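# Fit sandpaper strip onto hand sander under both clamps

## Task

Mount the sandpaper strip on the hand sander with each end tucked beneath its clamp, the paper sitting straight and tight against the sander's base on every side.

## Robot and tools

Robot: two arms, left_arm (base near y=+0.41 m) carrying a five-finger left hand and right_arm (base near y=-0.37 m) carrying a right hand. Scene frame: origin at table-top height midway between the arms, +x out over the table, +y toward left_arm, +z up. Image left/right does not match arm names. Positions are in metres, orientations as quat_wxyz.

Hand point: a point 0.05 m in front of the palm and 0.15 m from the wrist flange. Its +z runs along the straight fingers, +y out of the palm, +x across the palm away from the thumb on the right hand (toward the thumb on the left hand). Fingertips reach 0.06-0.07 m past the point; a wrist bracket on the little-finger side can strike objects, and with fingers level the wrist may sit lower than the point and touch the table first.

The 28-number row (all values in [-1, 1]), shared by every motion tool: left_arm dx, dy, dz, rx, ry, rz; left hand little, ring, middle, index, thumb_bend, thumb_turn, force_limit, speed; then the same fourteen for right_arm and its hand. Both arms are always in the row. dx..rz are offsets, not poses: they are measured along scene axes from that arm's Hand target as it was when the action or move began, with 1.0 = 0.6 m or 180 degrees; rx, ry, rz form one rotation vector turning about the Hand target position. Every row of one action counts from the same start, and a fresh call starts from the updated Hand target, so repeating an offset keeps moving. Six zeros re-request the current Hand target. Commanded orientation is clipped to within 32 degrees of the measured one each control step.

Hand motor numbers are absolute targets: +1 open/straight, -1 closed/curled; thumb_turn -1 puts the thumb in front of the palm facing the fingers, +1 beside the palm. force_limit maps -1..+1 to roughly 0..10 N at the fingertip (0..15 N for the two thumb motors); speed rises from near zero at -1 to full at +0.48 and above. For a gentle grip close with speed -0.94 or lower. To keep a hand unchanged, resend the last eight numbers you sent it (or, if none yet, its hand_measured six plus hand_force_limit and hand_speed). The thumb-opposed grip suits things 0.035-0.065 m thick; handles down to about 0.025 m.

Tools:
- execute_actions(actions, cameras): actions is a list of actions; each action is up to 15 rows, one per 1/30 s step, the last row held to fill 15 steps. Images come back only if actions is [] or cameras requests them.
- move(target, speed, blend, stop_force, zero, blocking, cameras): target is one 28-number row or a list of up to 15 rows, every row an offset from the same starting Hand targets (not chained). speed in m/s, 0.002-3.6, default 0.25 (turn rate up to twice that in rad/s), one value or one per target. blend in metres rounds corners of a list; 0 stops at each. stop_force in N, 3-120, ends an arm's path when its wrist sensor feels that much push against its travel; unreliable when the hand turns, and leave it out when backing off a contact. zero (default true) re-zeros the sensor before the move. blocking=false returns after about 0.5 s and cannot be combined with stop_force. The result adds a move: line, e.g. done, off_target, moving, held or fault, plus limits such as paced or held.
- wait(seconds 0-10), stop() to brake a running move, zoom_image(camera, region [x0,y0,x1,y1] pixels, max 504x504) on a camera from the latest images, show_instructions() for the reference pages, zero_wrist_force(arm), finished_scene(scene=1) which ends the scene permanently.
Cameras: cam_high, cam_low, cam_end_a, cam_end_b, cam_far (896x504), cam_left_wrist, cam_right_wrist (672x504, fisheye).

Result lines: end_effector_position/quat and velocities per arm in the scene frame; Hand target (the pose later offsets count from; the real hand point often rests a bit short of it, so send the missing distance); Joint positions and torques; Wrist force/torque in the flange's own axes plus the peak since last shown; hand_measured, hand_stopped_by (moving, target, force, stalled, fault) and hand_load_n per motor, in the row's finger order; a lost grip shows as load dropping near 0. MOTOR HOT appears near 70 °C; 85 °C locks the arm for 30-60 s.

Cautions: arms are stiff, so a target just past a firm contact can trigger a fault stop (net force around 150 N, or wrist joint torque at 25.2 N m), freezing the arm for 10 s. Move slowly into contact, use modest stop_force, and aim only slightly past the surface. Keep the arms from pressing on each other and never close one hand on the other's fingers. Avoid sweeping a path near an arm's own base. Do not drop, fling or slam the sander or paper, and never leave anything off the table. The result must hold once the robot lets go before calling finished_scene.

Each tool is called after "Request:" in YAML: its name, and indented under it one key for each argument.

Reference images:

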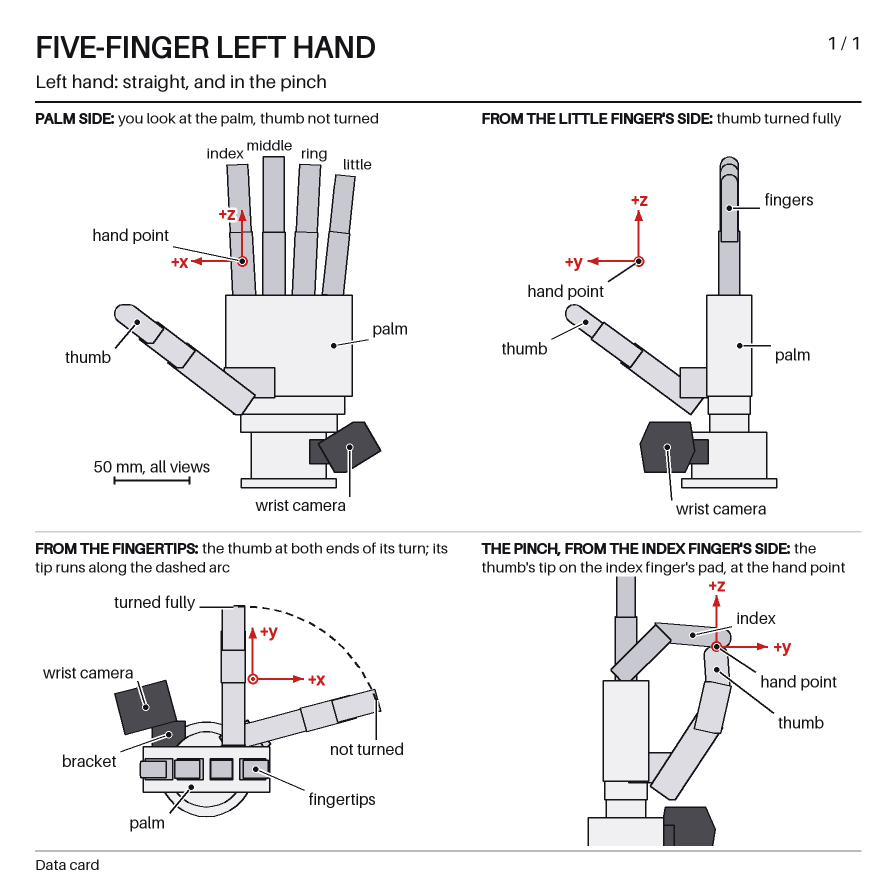

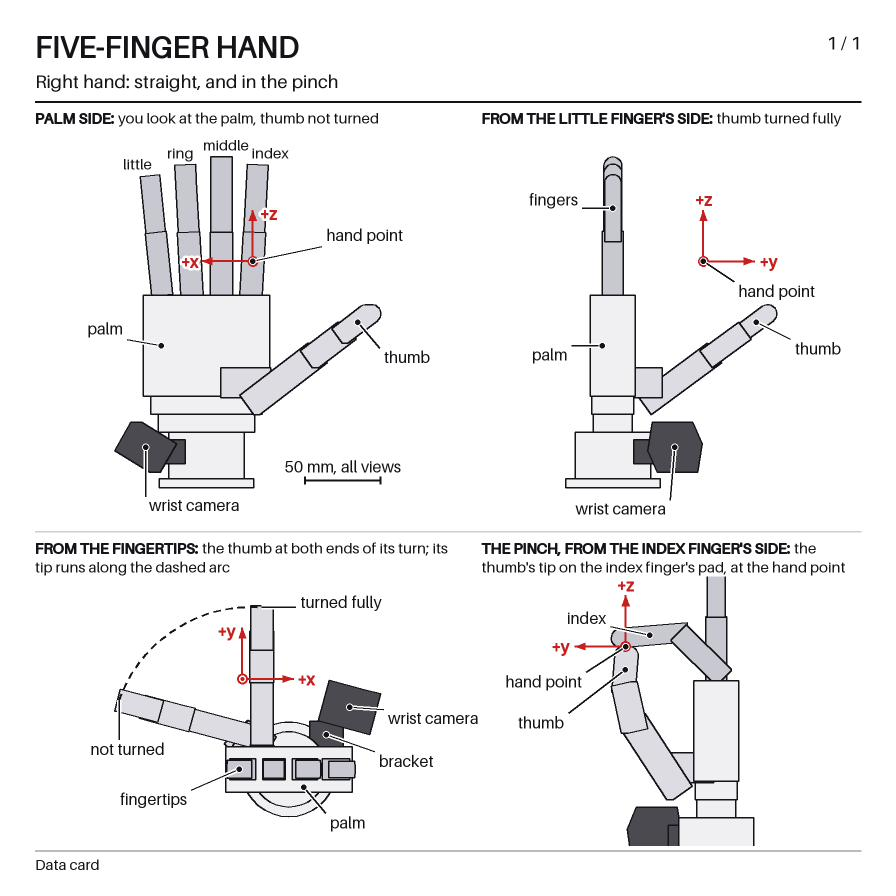

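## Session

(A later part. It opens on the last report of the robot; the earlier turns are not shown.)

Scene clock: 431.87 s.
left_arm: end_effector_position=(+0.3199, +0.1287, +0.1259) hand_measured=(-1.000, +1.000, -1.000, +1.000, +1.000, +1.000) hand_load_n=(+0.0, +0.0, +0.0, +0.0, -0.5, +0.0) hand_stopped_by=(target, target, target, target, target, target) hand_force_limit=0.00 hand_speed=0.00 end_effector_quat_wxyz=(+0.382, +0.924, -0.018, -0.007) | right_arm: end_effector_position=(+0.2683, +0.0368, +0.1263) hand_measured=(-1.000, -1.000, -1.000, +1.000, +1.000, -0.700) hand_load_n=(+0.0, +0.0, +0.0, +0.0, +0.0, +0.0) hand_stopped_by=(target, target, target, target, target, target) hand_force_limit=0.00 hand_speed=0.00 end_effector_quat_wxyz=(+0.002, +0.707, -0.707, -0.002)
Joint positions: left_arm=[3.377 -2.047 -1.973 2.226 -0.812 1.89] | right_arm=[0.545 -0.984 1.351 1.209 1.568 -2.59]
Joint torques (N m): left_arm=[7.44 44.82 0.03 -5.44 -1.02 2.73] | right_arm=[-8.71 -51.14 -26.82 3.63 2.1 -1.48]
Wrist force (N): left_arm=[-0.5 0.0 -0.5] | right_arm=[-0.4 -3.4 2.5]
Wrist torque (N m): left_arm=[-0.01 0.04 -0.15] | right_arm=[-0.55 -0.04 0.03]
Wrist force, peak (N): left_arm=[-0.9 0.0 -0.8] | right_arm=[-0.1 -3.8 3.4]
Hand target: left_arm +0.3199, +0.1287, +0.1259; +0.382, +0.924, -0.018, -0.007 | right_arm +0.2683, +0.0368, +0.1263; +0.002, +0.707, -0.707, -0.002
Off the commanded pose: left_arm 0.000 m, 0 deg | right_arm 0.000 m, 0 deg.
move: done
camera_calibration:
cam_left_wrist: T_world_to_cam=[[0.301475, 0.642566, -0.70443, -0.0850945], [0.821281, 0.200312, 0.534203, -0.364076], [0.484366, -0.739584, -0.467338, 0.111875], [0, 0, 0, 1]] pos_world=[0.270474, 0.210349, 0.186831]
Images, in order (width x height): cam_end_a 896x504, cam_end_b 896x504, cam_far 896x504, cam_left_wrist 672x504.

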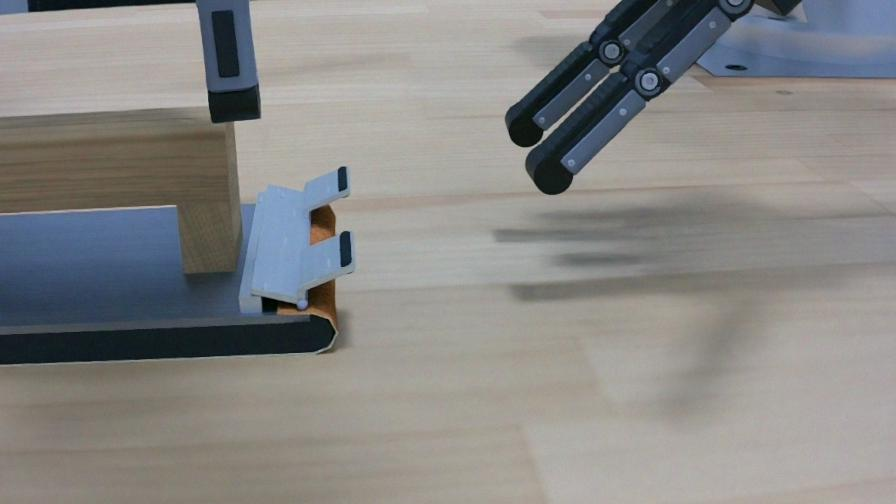

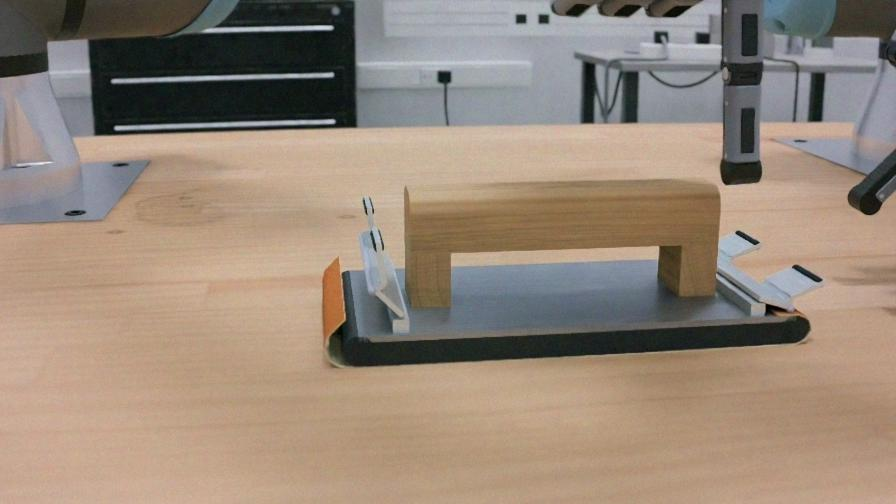

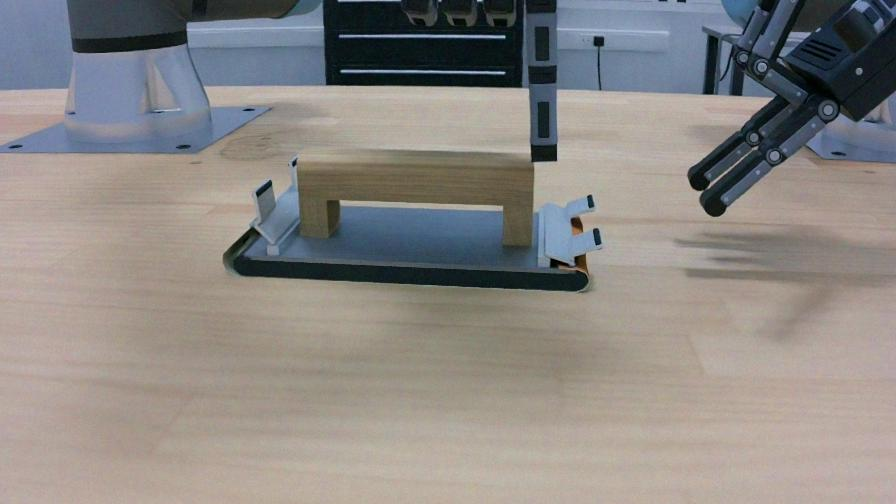

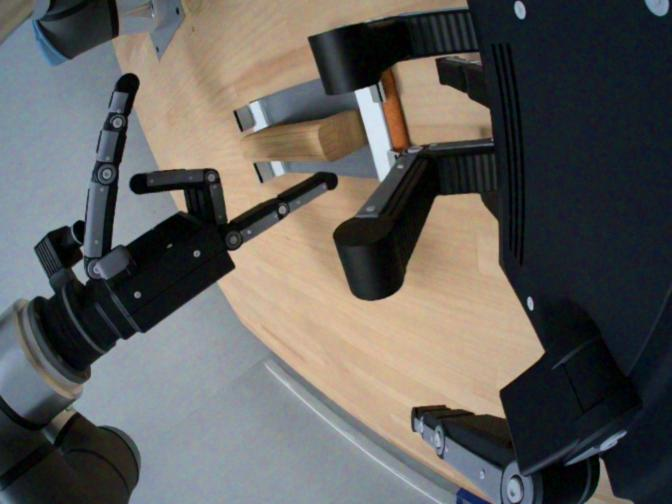

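Request:
move:
  target:
    - [0,0,0,0,0,0,-1,-1,-1,1,1,1,0,0,0.03,-0.12,0.22,0.0651,0.0651,-0.1572,-1,-1,-1,1,1,0,0,0]
    - [0,0,0,0,0,0,-1,-1,-1,1,1,1,0,0,0.0783,-0.32,0.1,0.1954,0.1954,-0.4717,-1,-1,-1,1,1,0,0,0]
  speed: 0.3
  blend: [0.04,0]
  cameras: ["cam_high","cam_low","cam_end_b","cam_far"]

Scene clock: 462.03 s.
left_arm: end_effector_position=(+0.3199, +0.1287, +0.1259) hand_measured=(-1.000, -1.000, -1.000, +1.000, +1.000, +1.000) hand_load_n=(+0.0, +0.0, +0.0, +0.0, +0.0, +0.0) hand_stopped_by=(target, target, target, target, target, target) hand_force_limit=0.00 hand_speed=0.00 end_effector_quat_wxyz=(+0.382, +0.924, -0.018, -0.007) | right_arm: end_effector_position=(+0.3153, -0.1552, +0.1863) hand_measured=(-1.000, -1.000, -1.000, +1.000, +1.000, +0.000) hand_load_n=(+0.0, +0.0, +0.5, +0.0, +0.0, +0.0) hand_stopped_by=(target, target, target, target, target, target) hand_force_limit=0.00 hand_speed=0.00 end_effector_quat_wxyz=(+0.000, +0.000, +0.923, +0.385)
Joint positions: left_arm=[3.377 -2.047 -1.973 2.226 -0.812 1.89] | right_arm=[-0.462 -1.301 2.146 1.146 0.879 -2.181]
Joint torques (N m): left_arm=[4.45 42.79 3.67 -1.64 2.47 2.77] | right_arm=[-10.41 -10.97 -2.28 0.67 -3.57 1.42]
Wrist force (N): left_arm=[-0.2 -0.2 -0.3] | right_arm=[-0.2 -4.6 1.6]
Wrist torque (N m): left_arm=[-0.05 0.01 -0.13] | right_arm=[-0.59 -0.07 -0.12]
Wrist force, peak (N): left_arm=[-0.4 0.4 -0.6] | right_arm=[-0.1 -5.8 2.2]
Hand target: left_arm +0.3199, +0.1287, +0.1259; +0.382, +0.924, -0.018, -0.007 | right_arm +0.3153, -0.1552, +0.1863; +0.000, +0.000, +0.923, +0.385
Off the commanded pose: left_arm 0.000 m, 0 deg | right_arm 0.000 m, 0 deg.
move: done; blend cut to 0 m at target 1
Images, in order (width x height): cam_high 896x504, cam_low 896x504, cam_end_b 896x504, cam_far 896x504.

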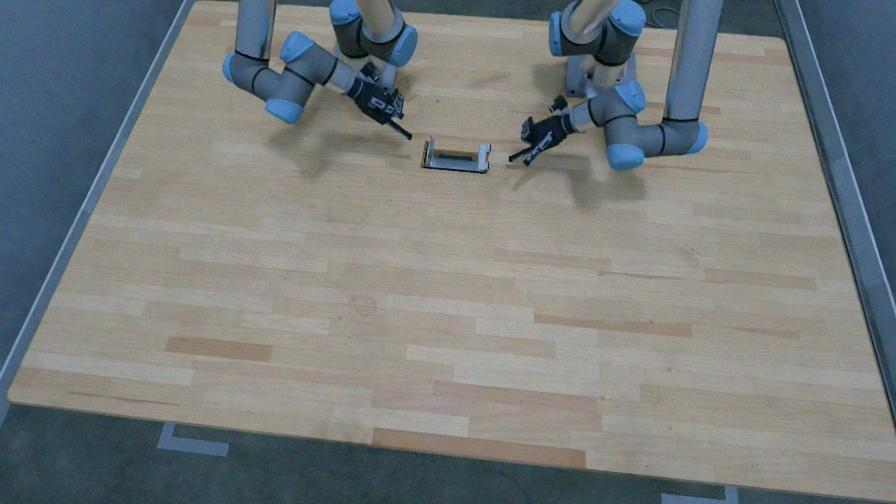

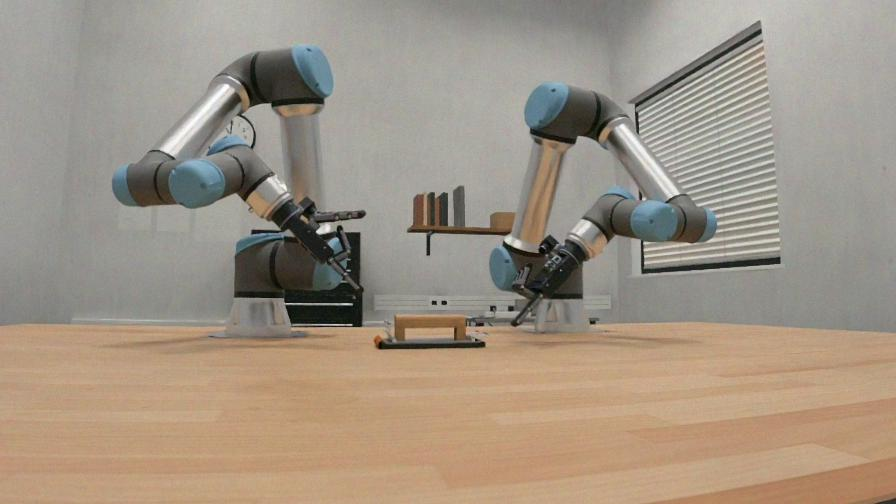

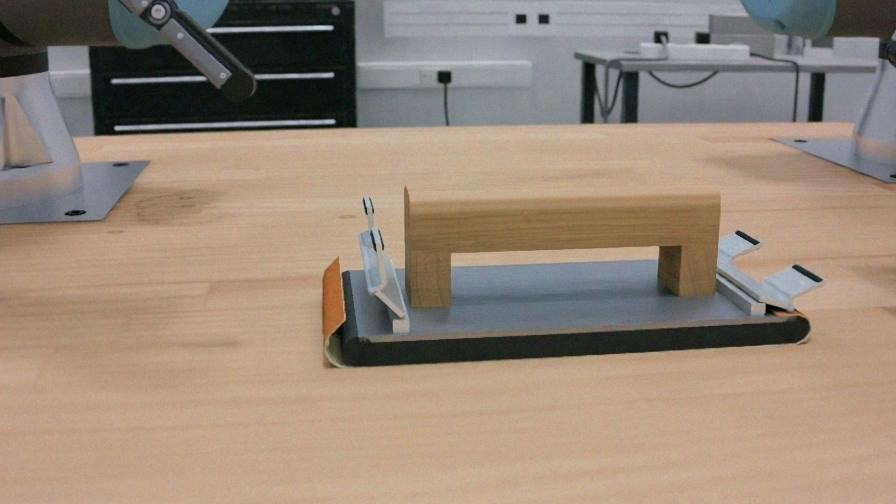

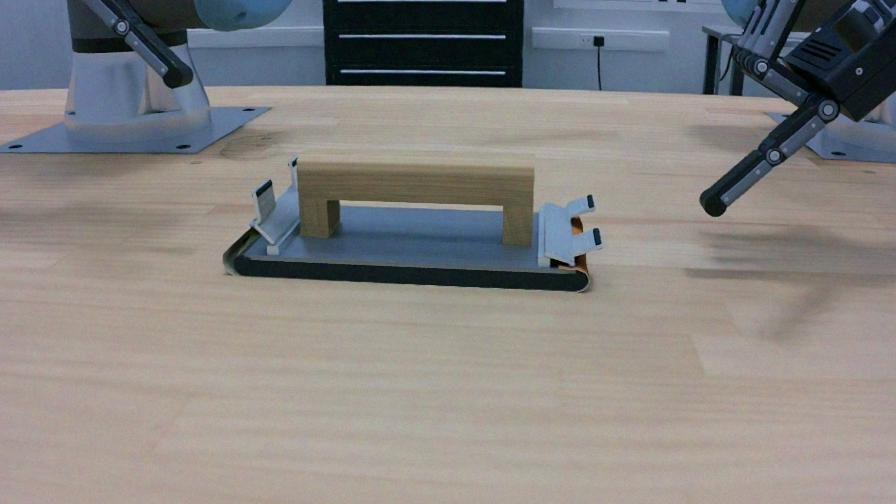

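Request:
move:
  target:
    - [-0.05,-0.115,0.207,0.0953,-0.0988,-0.2302,-1,-1,-1,1,1,-0.7,0,0,0,0,0,0,0,-0.0111,-1,1,-1,1,1,1,0,0]
    - [-0.1,-0.348,0.0235,0.1906,-0.1976,-0.4604,-1,-1,-1,1,1,-0.7,0,0,0,0,0,0,0,-0.0111,-1,1,-1,1,1,1,0,0]
  speed: 0.3
  blend: [0.04,0]
  cameras: ["cam_high","cam_low","cam_end_b","cam_far","cam_right_wrist"]

Request:
zoom_image:
  camera: "cam_end_b"
  region: [300, 180, 440, 380]

Request:
zoom_image:
  camera: "cam_far"
  region: [210, 150, 330, 300]

Scene clock: 470.87 s.
left_arm: end_effector_position=(+0.2599, -0.0801, +0.1400) hand_measured=(-1.000, -1.000, -1.000, +1.000, +1.000, -0.700) hand_load_n=(+0.0, +0.0, +0.0, +0.0, -0.5, +0.0) hand_stopped_by=(target, target, target, target, target, target) hand_force_limit=0.00 hand_speed=0.00 end_effector_quat_wxyz=(+0.000, +0.707, -0.707, -0.001) | right_arm: end_effector_position=(+0.3153, -0.1552, +0.1863) hand_measured=(-1.000, +1.000, -1.000, +1.000, +1.000, +1.000) hand_load_n=(+0.0, +0.0, +0.0, -0.5, +0.0, -0.5) hand_stopped_by=(target, target, target, target, target, target) hand_force_limit=0.00 hand_speed=0.00 end_effector_quat_wxyz=(+0.007, +0.016, +0.923, +0.385)
Joint positions: left_arm=[2.536 -2.369 -0.95 1.747 -1.571 2.492] | right_arm=[-0.471 -1.32 2.165 1.125 0.869 -2.149]
Joint torques (N m): left_arm=[-9.08 41.88 27.21 -5.14 -2.1 2.89] | right_arm=[-8.41 -33.59 -2.23 0.61 -3.81 1.46]
Wrist force (N): left_arm=[0.1 -0.6 -0.1] | right_arm=[-0.3 -4.8 1.7]
Wrist torque (N m): left_arm=[-0.09 0.02 -0.15] | right_arm=[-0.64 -0.04 -0.14]
Wrist force, peak (N): left_arm=[-0.5 -0.8 -1.2] | right_arm=[-0.2 -5.2 2.3]
Hand target: left_arm +0.2599, -0.0801, +0.1400; +0.000, +0.707, -0.707, -0.001 | right_arm +0.3153, -0.1552, +0.1863; +0.007, +0.016, +0.923, +0.385
Off the commanded pose: left_arm 0.000 m, 0 deg | right_arm 0.000 m, 0 deg.
move: done; blend cut to 0 m at target 1
camera_calibration:
cam_right_wrist: T_world_to_cam=[[-0.21949, 0.68846, 0.691265, 0.0501964], [0.837367, -0.230653, 0.495597, -0.388652], [0.500641, 0.687621, -0.525868, 0.162315], [0, 0, 0, 1]] pos_world=[0.2552, -0.235813, 0.243272]
Images, in order (width x height): cam_high 896x504, cam_low 896x504, cam_end_b 896x504, cam_far 896x504, cam_right_wrist 672x504.

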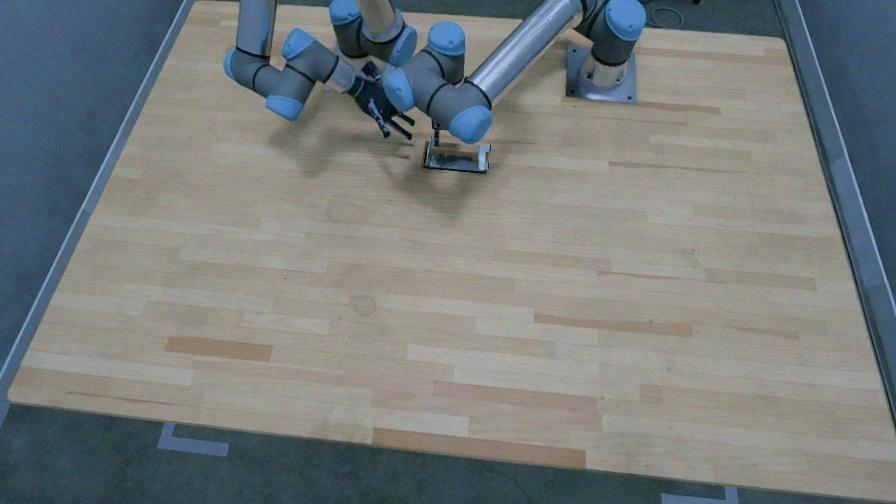

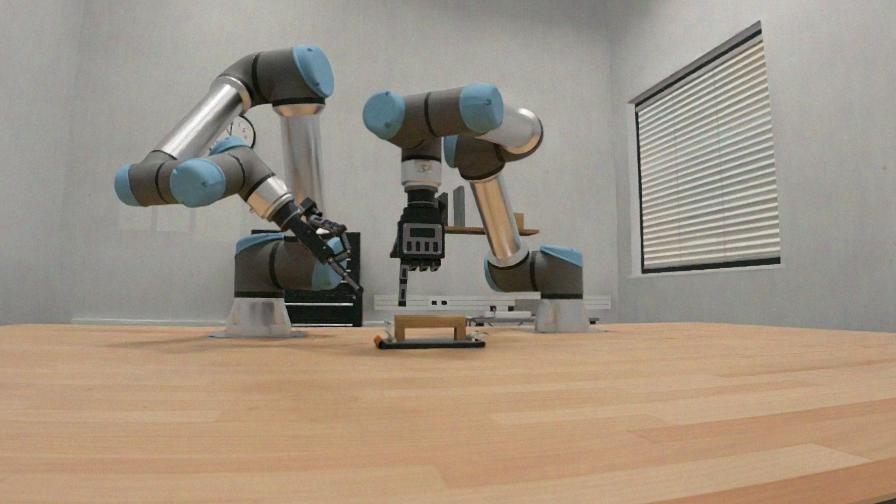

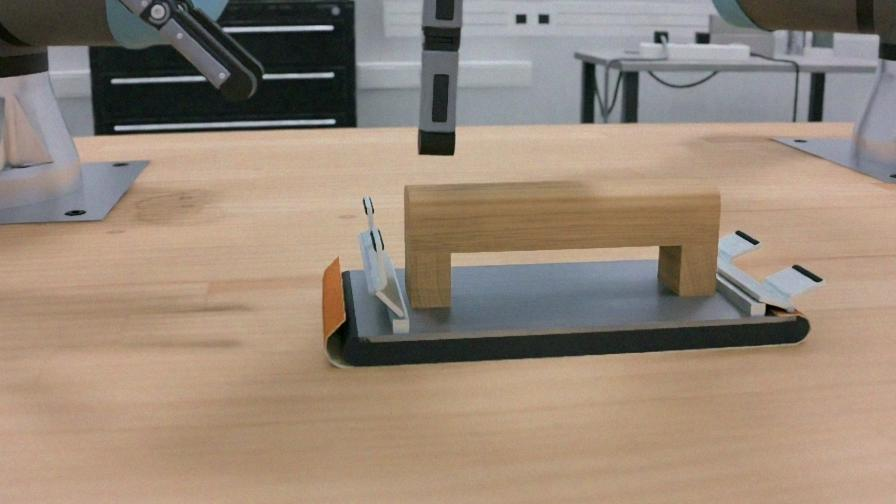

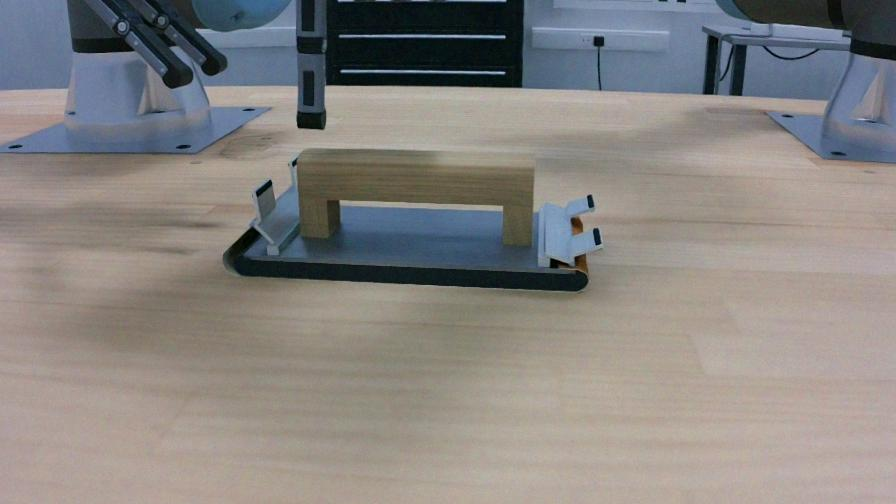

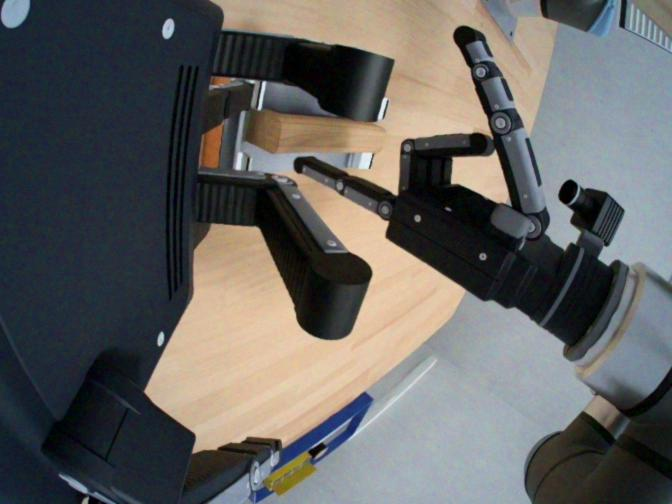

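Scaled by 2.520 from the camera's 896x504 image, which has a finer 1280x720 frame.

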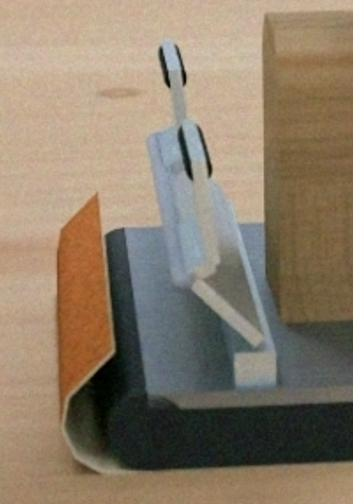

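Scaled by 3.360 from the camera's 896x504 image, which has a finer 1280x720 frame.

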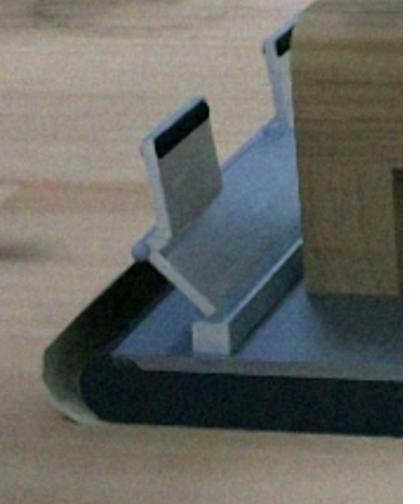

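Request:
move:
  target:
    - [0,0,-0.0833,0,0,0,-1,-1,-1,1,1,-0.7,0,0,0,0.0167,-0.149,0,0,0,-1,1,-1,1,1,1,0,0]
  speed: 0.1
  cameras: ["cam_end_b","cam_far"]

Request:
move:
  target:
    - [0,0,-0.035,0,0,0,-1,-1,-1,1,1,-0.7,0,0,0,0,0,0,0,0,-1,1,-1,1,1,1,0,0]
  speed: 0.01
  stop_force: 4
  cameras: ["cam_end_b","cam_far"]

Scene clock: 477.57 s.
left_arm: end_effector_position=(+0.2599, -0.0801, +0.0900) hand_measured=(-1.000, -1.000, -1.000, +1.000, +1.000, -0.700) hand_load_n=(+0.0, +0.5, +0.0, +0.0, +0.0, +0.0) hand_stopped_by=(target, target, target, target, target, target) hand_force_limit=0.00 hand_speed=0.00 end_effector_quat_wxyz=(+0.000, +0.707, -0.707, -0.001) | right_arm: end_effector_position=(+0.3152, -0.1452, +0.0969) hand_measured=(-1.000, +1.000, -1.000, +1.000, +1.000, +1.000) hand_load_n=(+0.0, +0.0, +0.0, +0.0, +0.0, -0.5) hand_stopped_by=(target, target, target, target, target, target) hand_force_limit=0.00 hand_speed=0.00 end_effector_quat_wxyz=(+0.007, +0.016, +0.923, +0.385)
Joint positions: left_arm=[2.536 -2.401 -1.023 1.852 -1.571 2.492] | right_arm=[-0.438 -1.11 2.21 0.845 0.856 -2.109]
Joint torques (N m): left_arm=[5.8 43.07 6.25 -0.07 1.7 2.16] | right_arm=[10.5 -11.65 -14.37 0.82 -3.85 1.28]
Wrist force (N): left_arm=[-2.4 -0.8 -1.3] | right_arm=[-0.6 -4.6 2.0]
Wrist torque (N m): left_arm=[-0.05 0.36 -0.29] | right_arm=[-0.60 0.02 -0.15]
Wrist force, peak (N): left_arm=[-0.7 -37.2 -56.1] | right_arm=[-0.8 -5.5 2.6]
Hand target: left_arm +0.2599, -0.0801, +0.0900; +0.000, +0.707, -0.707, -0.001 | right_arm +0.3153, -0.1452, +0.0969; +0.007, +0.016, +0.923, +0.385
Off the commanded pose: left_arm 0.000 m, 0 deg | right_arm 0.000 m, 0 deg.
move: done
Images, in order (width x height): cam_end_b 896x504, cam_far 896x504.

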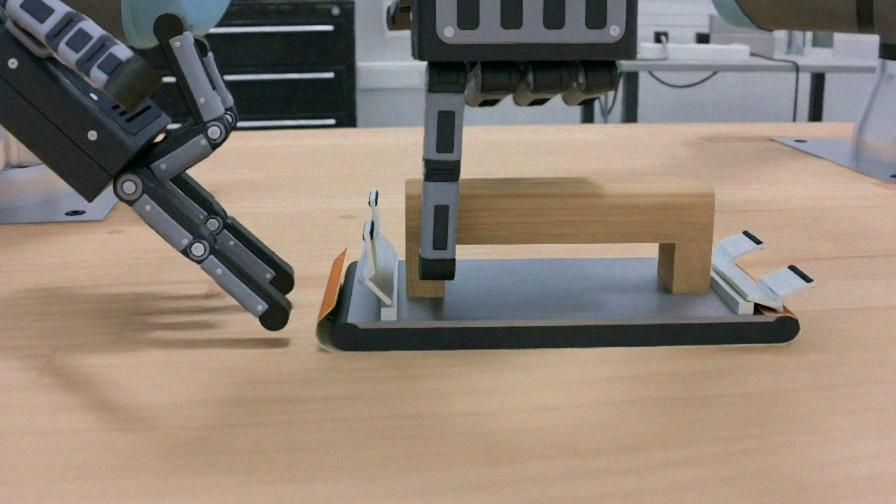

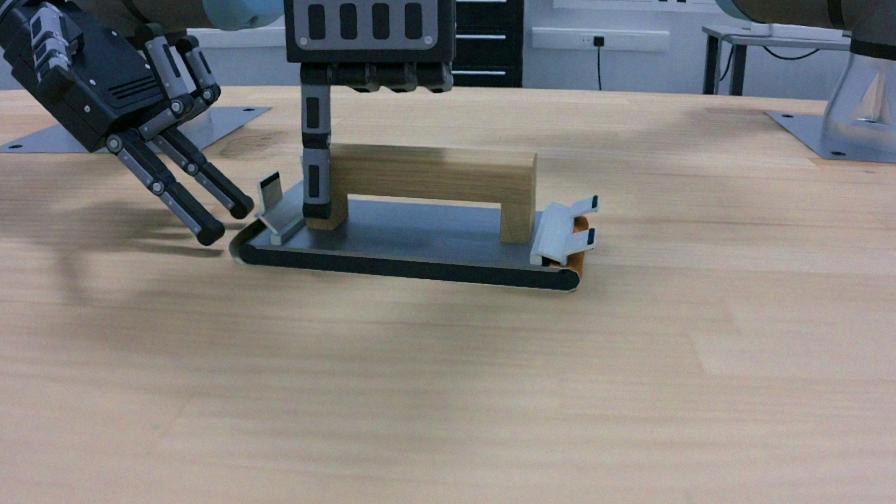

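Scene clock: 479.87 s.
left_arm: end_effector_position=(+0.2599, -0.0801, +0.0785) hand_measured=(-1.000, -1.000, -1.000, +1.000, +1.000, -0.700) hand_load_n=(+0.0, +0.0, +0.0, -0.5, +0.0, +0.0) hand_stopped_by=(target, target, target, target, target, target) hand_force_limit=0.00 hand_speed=0.00 end_effector_quat_wxyz=(+0.000, +0.707, -0.707, -0.001) | right_arm: end_effector_position=(+0.3153, -0.1452, +0.0969) hand_measured=(-1.000, +1.000, -1.000, +1.000, +1.000, +1.000) hand_load_n=(+0.5, +0.0, +0.0, +0.0, +0.0, +0.0) hand_stopped_by=(target, target, target, target, target, target) hand_force_limit=0.00 hand_speed=0.00 end_effector_quat_wxyz=(+0.007, +0.016, +0.923, +0.385)
Joint positions: left_arm=[2.536 -2.41 -1.037 1.875 -1.571 2.492] | right_arm=[-0.438 -1.11 2.21 0.845 0.856 -2.109]
Joint torques (N m): left_arm=[6.8 60.63 25.24 -4.74 1.4 0.22] | right_arm=[10.5 -13.38 -15.9 0.7 -3.8 1.32]
Wrist force (N): left_arm=[-2.9 -0.7 -7.1] | right_arm=[-0.1 -5.0 2.0]
Wrist torque (N m): left_arm=[0.26 0.31 -0.31] | right_arm=[-0.67 -0.06 -0.15]
Wrist force, peak (N): left_arm=[-2.4 -1.2 -11.3] | right_arm=[-0.6 -5.2 2.2]
Hand target: left_arm +0.2599, -0.0801, +0.0785; +0.000, +0.707, -0.707, -0.001 (not the last commanded pose) | right_arm +0.3153, -0.1452, +0.0969; +0.007, +0.016, +0.923, +0.385
Off the commanded pose: left_arm 0.009 m, 0 deg | right_arm 0.000 m, 0 deg.
move: contact (left_arm)
Images, in order (width x height): cam_end_b 896x504, cam_far 896x504.

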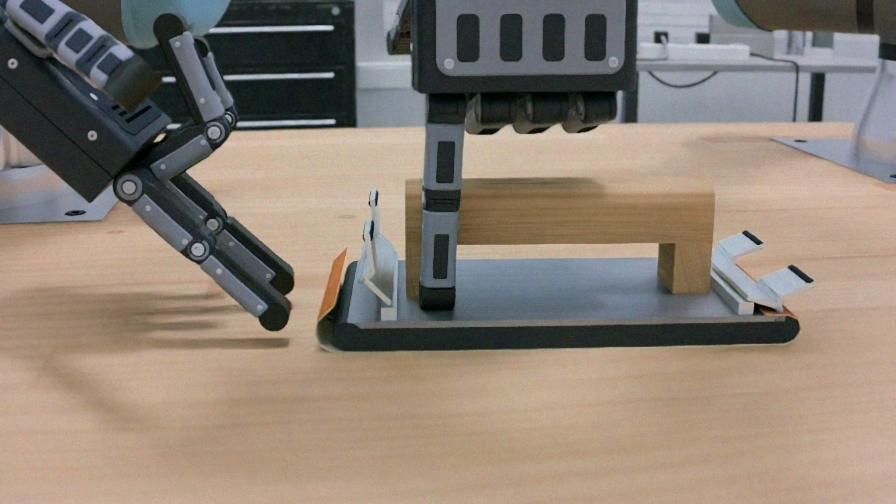

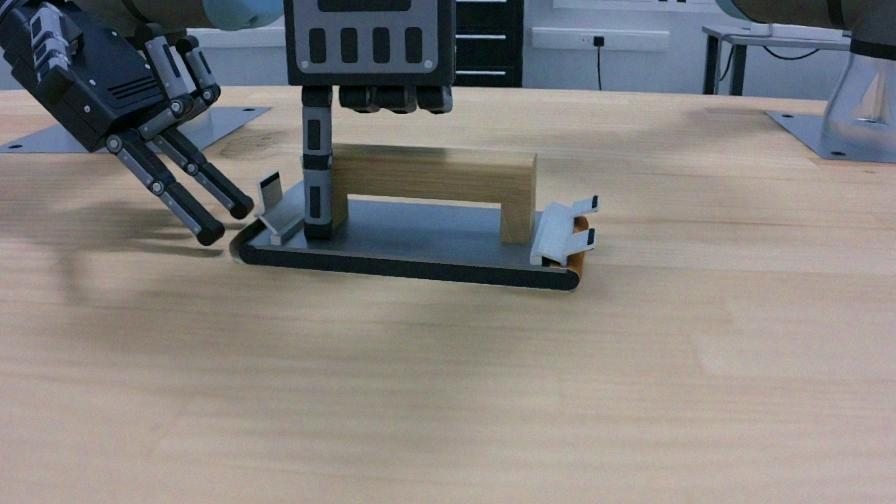

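Request:
zoom_image:
  camera: "cam_end_b"
  region: [250, 170, 460, 380]

Request:
zoom_image:
  camera: "cam_far"
  region: [180, 140, 380, 300]

Scaled by 2.400 from the camera's 896x504 image, which has a finer 1280x720 frame.

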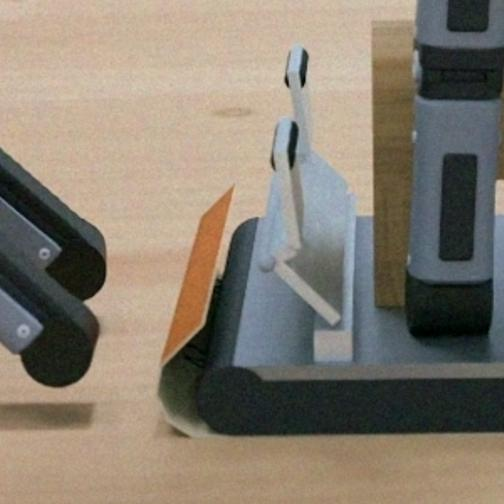

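Scaled by 2.520 from the camera's 896x504 image, which has a finer 1280x720 frame.

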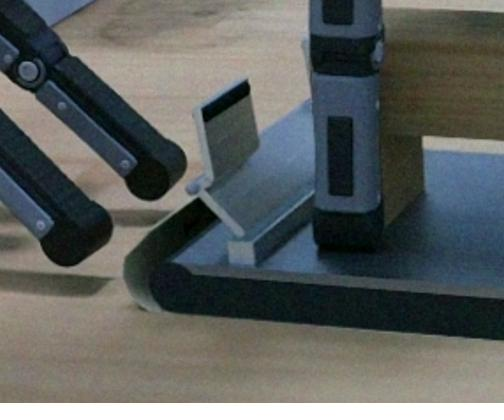

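Request:
move:
  target:
    - [0,0,-0.0007,0,0,0,-1,-1,-1,1,1,-0.7,0,0,-0.0088,0.012,-0.0062,0,0,-0.0111,-1,1,-1,1,1,1,0,0]
  speed: 0.04
  cameras: ["cam_end_b","cam_far"]

Request:
zoom_image:
  camera: "cam_end_b"
  region: [250, 170, 460, 380]

Request:
zoom_image:
  camera: "cam_far"
  region: [180, 140, 380, 300]

Scene clock: 500.07 s.
left_arm: end_effector_position=(+0.2599, -0.0801, +0.0781) hand_measured=(-1.000, -1.000, -1.000, +1.000, +1.000, -0.700) hand_load_n=(+0.0, +0.0, +0.0, +0.0, +0.0, +0.0) hand_stopped_by=(target, target, target, target, target, target) hand_force_limit=0.00 hand_speed=0.00 end_effector_quat_wxyz=(+0.000, +0.707, -0.707, -0.001) | right_arm: end_effector_position=(+0.3100, -0.1380, +0.0932) hand_measured=(-1.000, +1.000, -1.000, +1.000, +1.000, +1.000) hand_load_n=(+0.0, +0.0, +0.0, +0.0, +0.0, +0.0) hand_stopped_by=(target, target, target, target, target, target) hand_force_limit=0.00 hand_speed=0.00 end_effector_quat_wxyz=(+0.013, +0.032, +0.922, +0.385)
Joint positions: left_arm=[2.536 -2.41 -1.037 1.876 -1.571 2.492] | right_arm=[-0.428 -1.126 2.245 0.789 0.841 -2.053]
Joint torques (N m): left_arm=[6.74 35.79 3.59 1 1.28 0.13] | right_arm=[10.32 -36.51 2.74 1.07 -3.83 1.34]
Wrist force (N): left_arm=[-2.7 -0.9 -11.5] | right_arm=[-0.5 -5.1 2.0]
Wrist torque (N m): left_arm=[0.61 0.36 -0.30] | right_arm=[-0.67 0.00 -0.17]
Wrist force, peak (N): left_arm=[-2.6 -1.3 -11.9] | right_arm=[-0.3 -5.2 2.1]
Hand target: left_arm +0.2599, -0.0801, +0.0780; +0.000, +0.707, -0.707, -0.001 | right_arm +0.3100, -0.1380, +0.0932; +0.013, +0.032, +0.922, +0.385
Off the commanded pose: left_arm 0.000 m, 0 deg | right_arm 0.000 m, 0 deg.
move: done
Images, in order (width x height): cam_end_b 896x504, cam_far 896x504.

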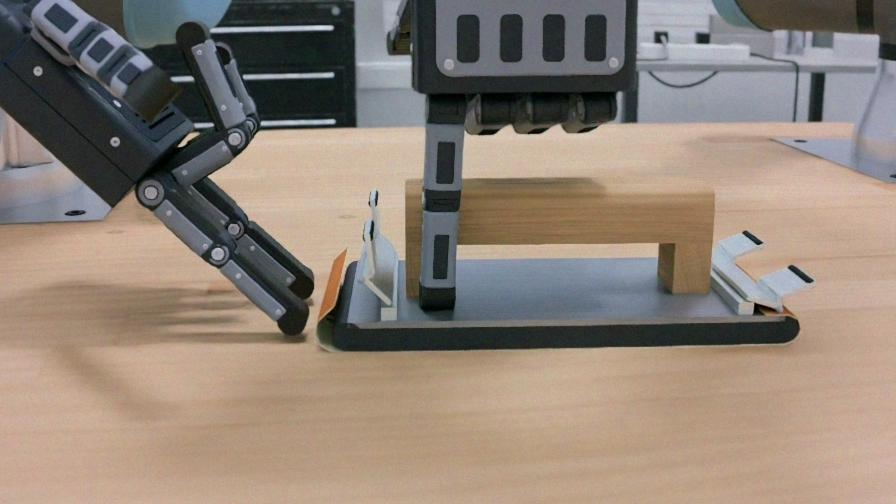

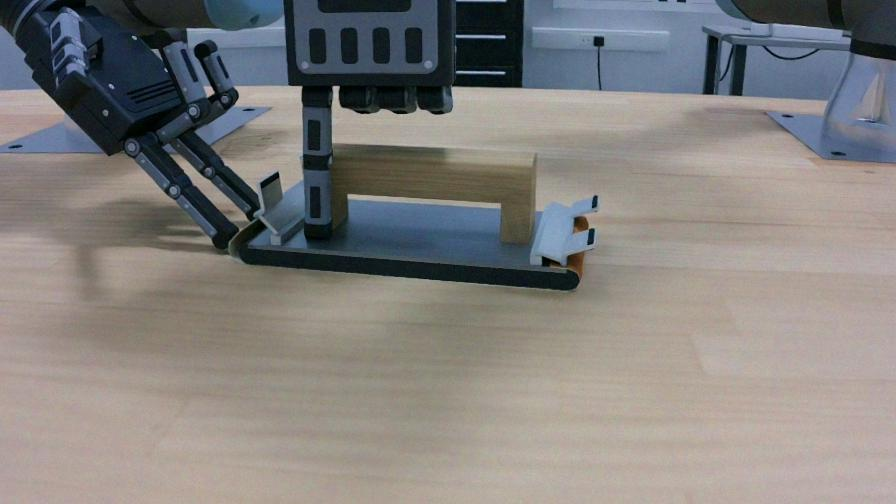

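Scaled by 2.400 from the camera's 896x504 image, which has a finer 1280x720 frame.

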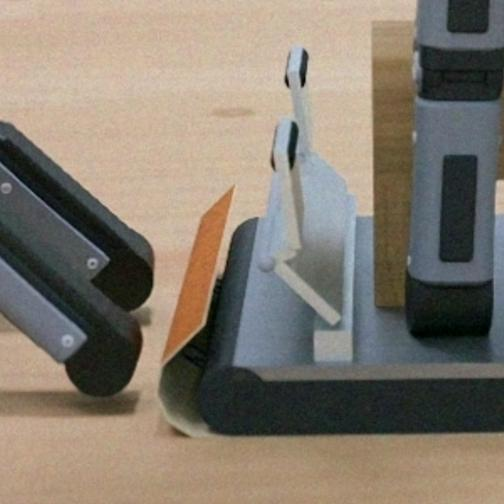

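Scaled by 2.520 from the camera's 896x504 image, which has a finer 1280x720 frame.

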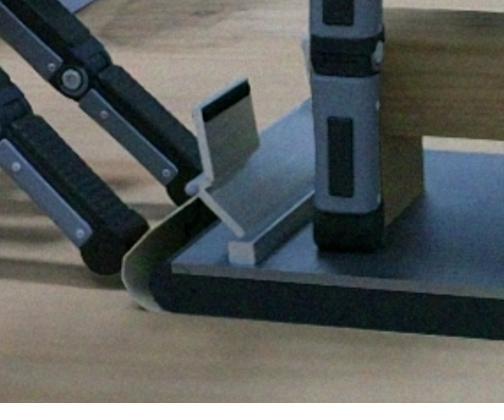

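Request:
move:
  target:
    - [0,0,0,0,0,0,-1,-1,-1,1,1,-0.7,0,0,0,0.0133,0,0,0,0,-1,1,-1,1,1,1,0,0]
  speed: 0.015
  stop_force: 6
  cameras: ["cam_end_b","cam_far"]

Request:
zoom_image:
  camera: "cam_end_b"
  region: [250, 170, 460, 380]

Request:
zoom_image:
  camera: "cam_far"
  region: [180, 140, 380, 300]

Scene clock: 509.97 s.
left_arm: end_effector_position=(+0.2599, -0.0801, +0.0780) hand_measured=(-1.000, -1.000, -1.000, +1.000, +1.000, -0.700) hand_load_n=(+0.0, +0.0, +0.0, +0.0, +0.0, +0.0) hand_stopped_by=(target, target, target, target, target, target) hand_force_limit=0.00 hand_speed=0.00 end_effector_quat_wxyz=(+0.000, +0.707, -0.707, -0.001) | right_arm: end_effector_position=(+0.3100, -0.1300, +0.0932) hand_measured=(-1.000, +1.000, -1.000, +1.000, +1.000, +1.000) hand_load_n=(+0.0, +0.0, +0.0, +0.0, +0.0, +0.0) hand_stopped_by=(target, target, target, target, target, target) hand_force_limit=0.00 hand_speed=0.00 end_effector_quat_wxyz=(+0.013, +0.032, +0.922, +0.385)
Joint positions: left_arm=[2.536 -2.41 -1.037 1.876 -1.571 2.492] | right_arm=[-0.4 -1.131 2.241 0.773 0.832 -2.017]
Joint torques (N m): left_arm=[6.09 35.33 2.93 0.91 1.33 0.24] | right_arm=[11.3 -37.87 -15.72 0.6 -3.82 1.49]
Wrist force (N): left_arm=[-2.7 -1.3 -12.1] | right_arm=[-0.4 -4.8 1.7]
Wrist torque (N m): left_arm=[0.60 0.35 -0.29] | right_arm=[-0.61 -0.05 -0.16]
Wrist force, peak (N): left_arm=[-2.5 -1.1 -12.5] | right_arm=[-0.6 -5.1 2.1]
Hand target: left_arm +0.2599, -0.0801, +0.0780; +0.000, +0.707, -0.707, -0.001 | right_arm +0.3100, -0.1300, +0.0932; +0.013, +0.032, +0.922, +0.385
Off the commanded pose: left_arm 0.000 m, 0 deg | right_arm 0.000 m, 0 deg.
move: done
Images, in order (width x height): cam_end_b 896x504, cam_far 896x504.

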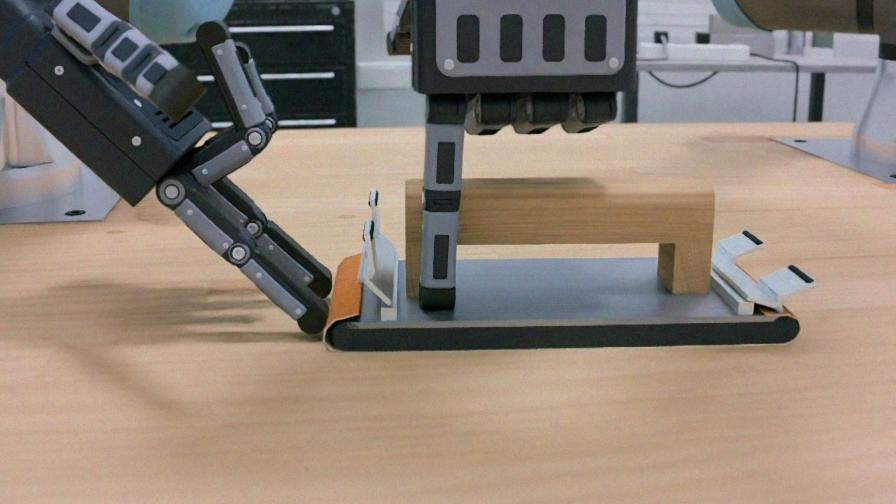

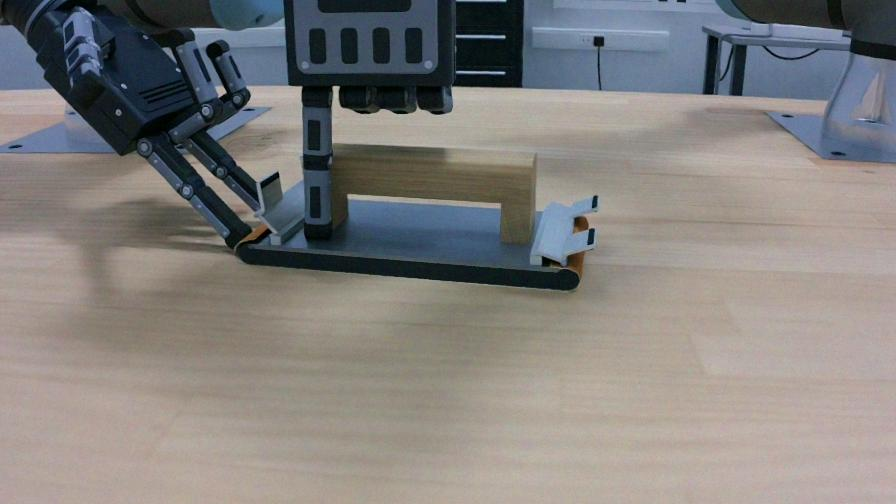

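Scaled by 2.400 from the camera's 896x504 image, which has a finer 1280x720 frame.

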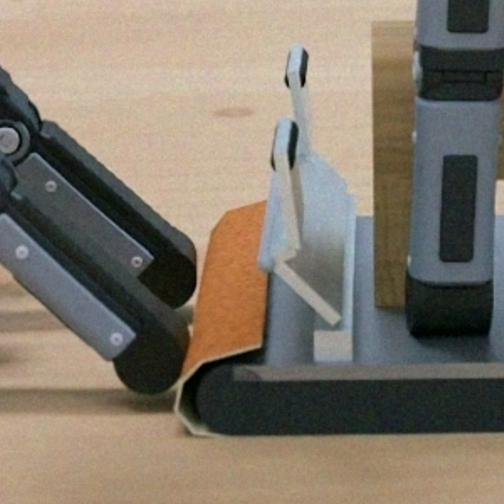

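Scaled by 2.520 from the camera's 896x504 image, which has a finer 1280x720 frame.

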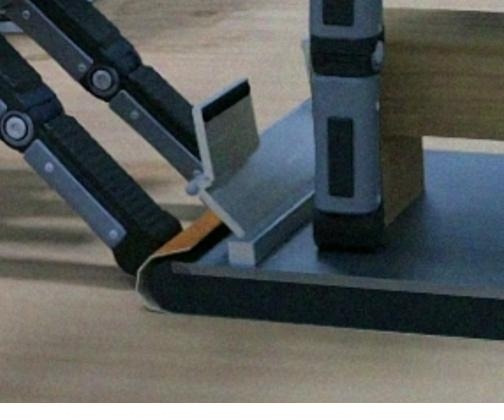

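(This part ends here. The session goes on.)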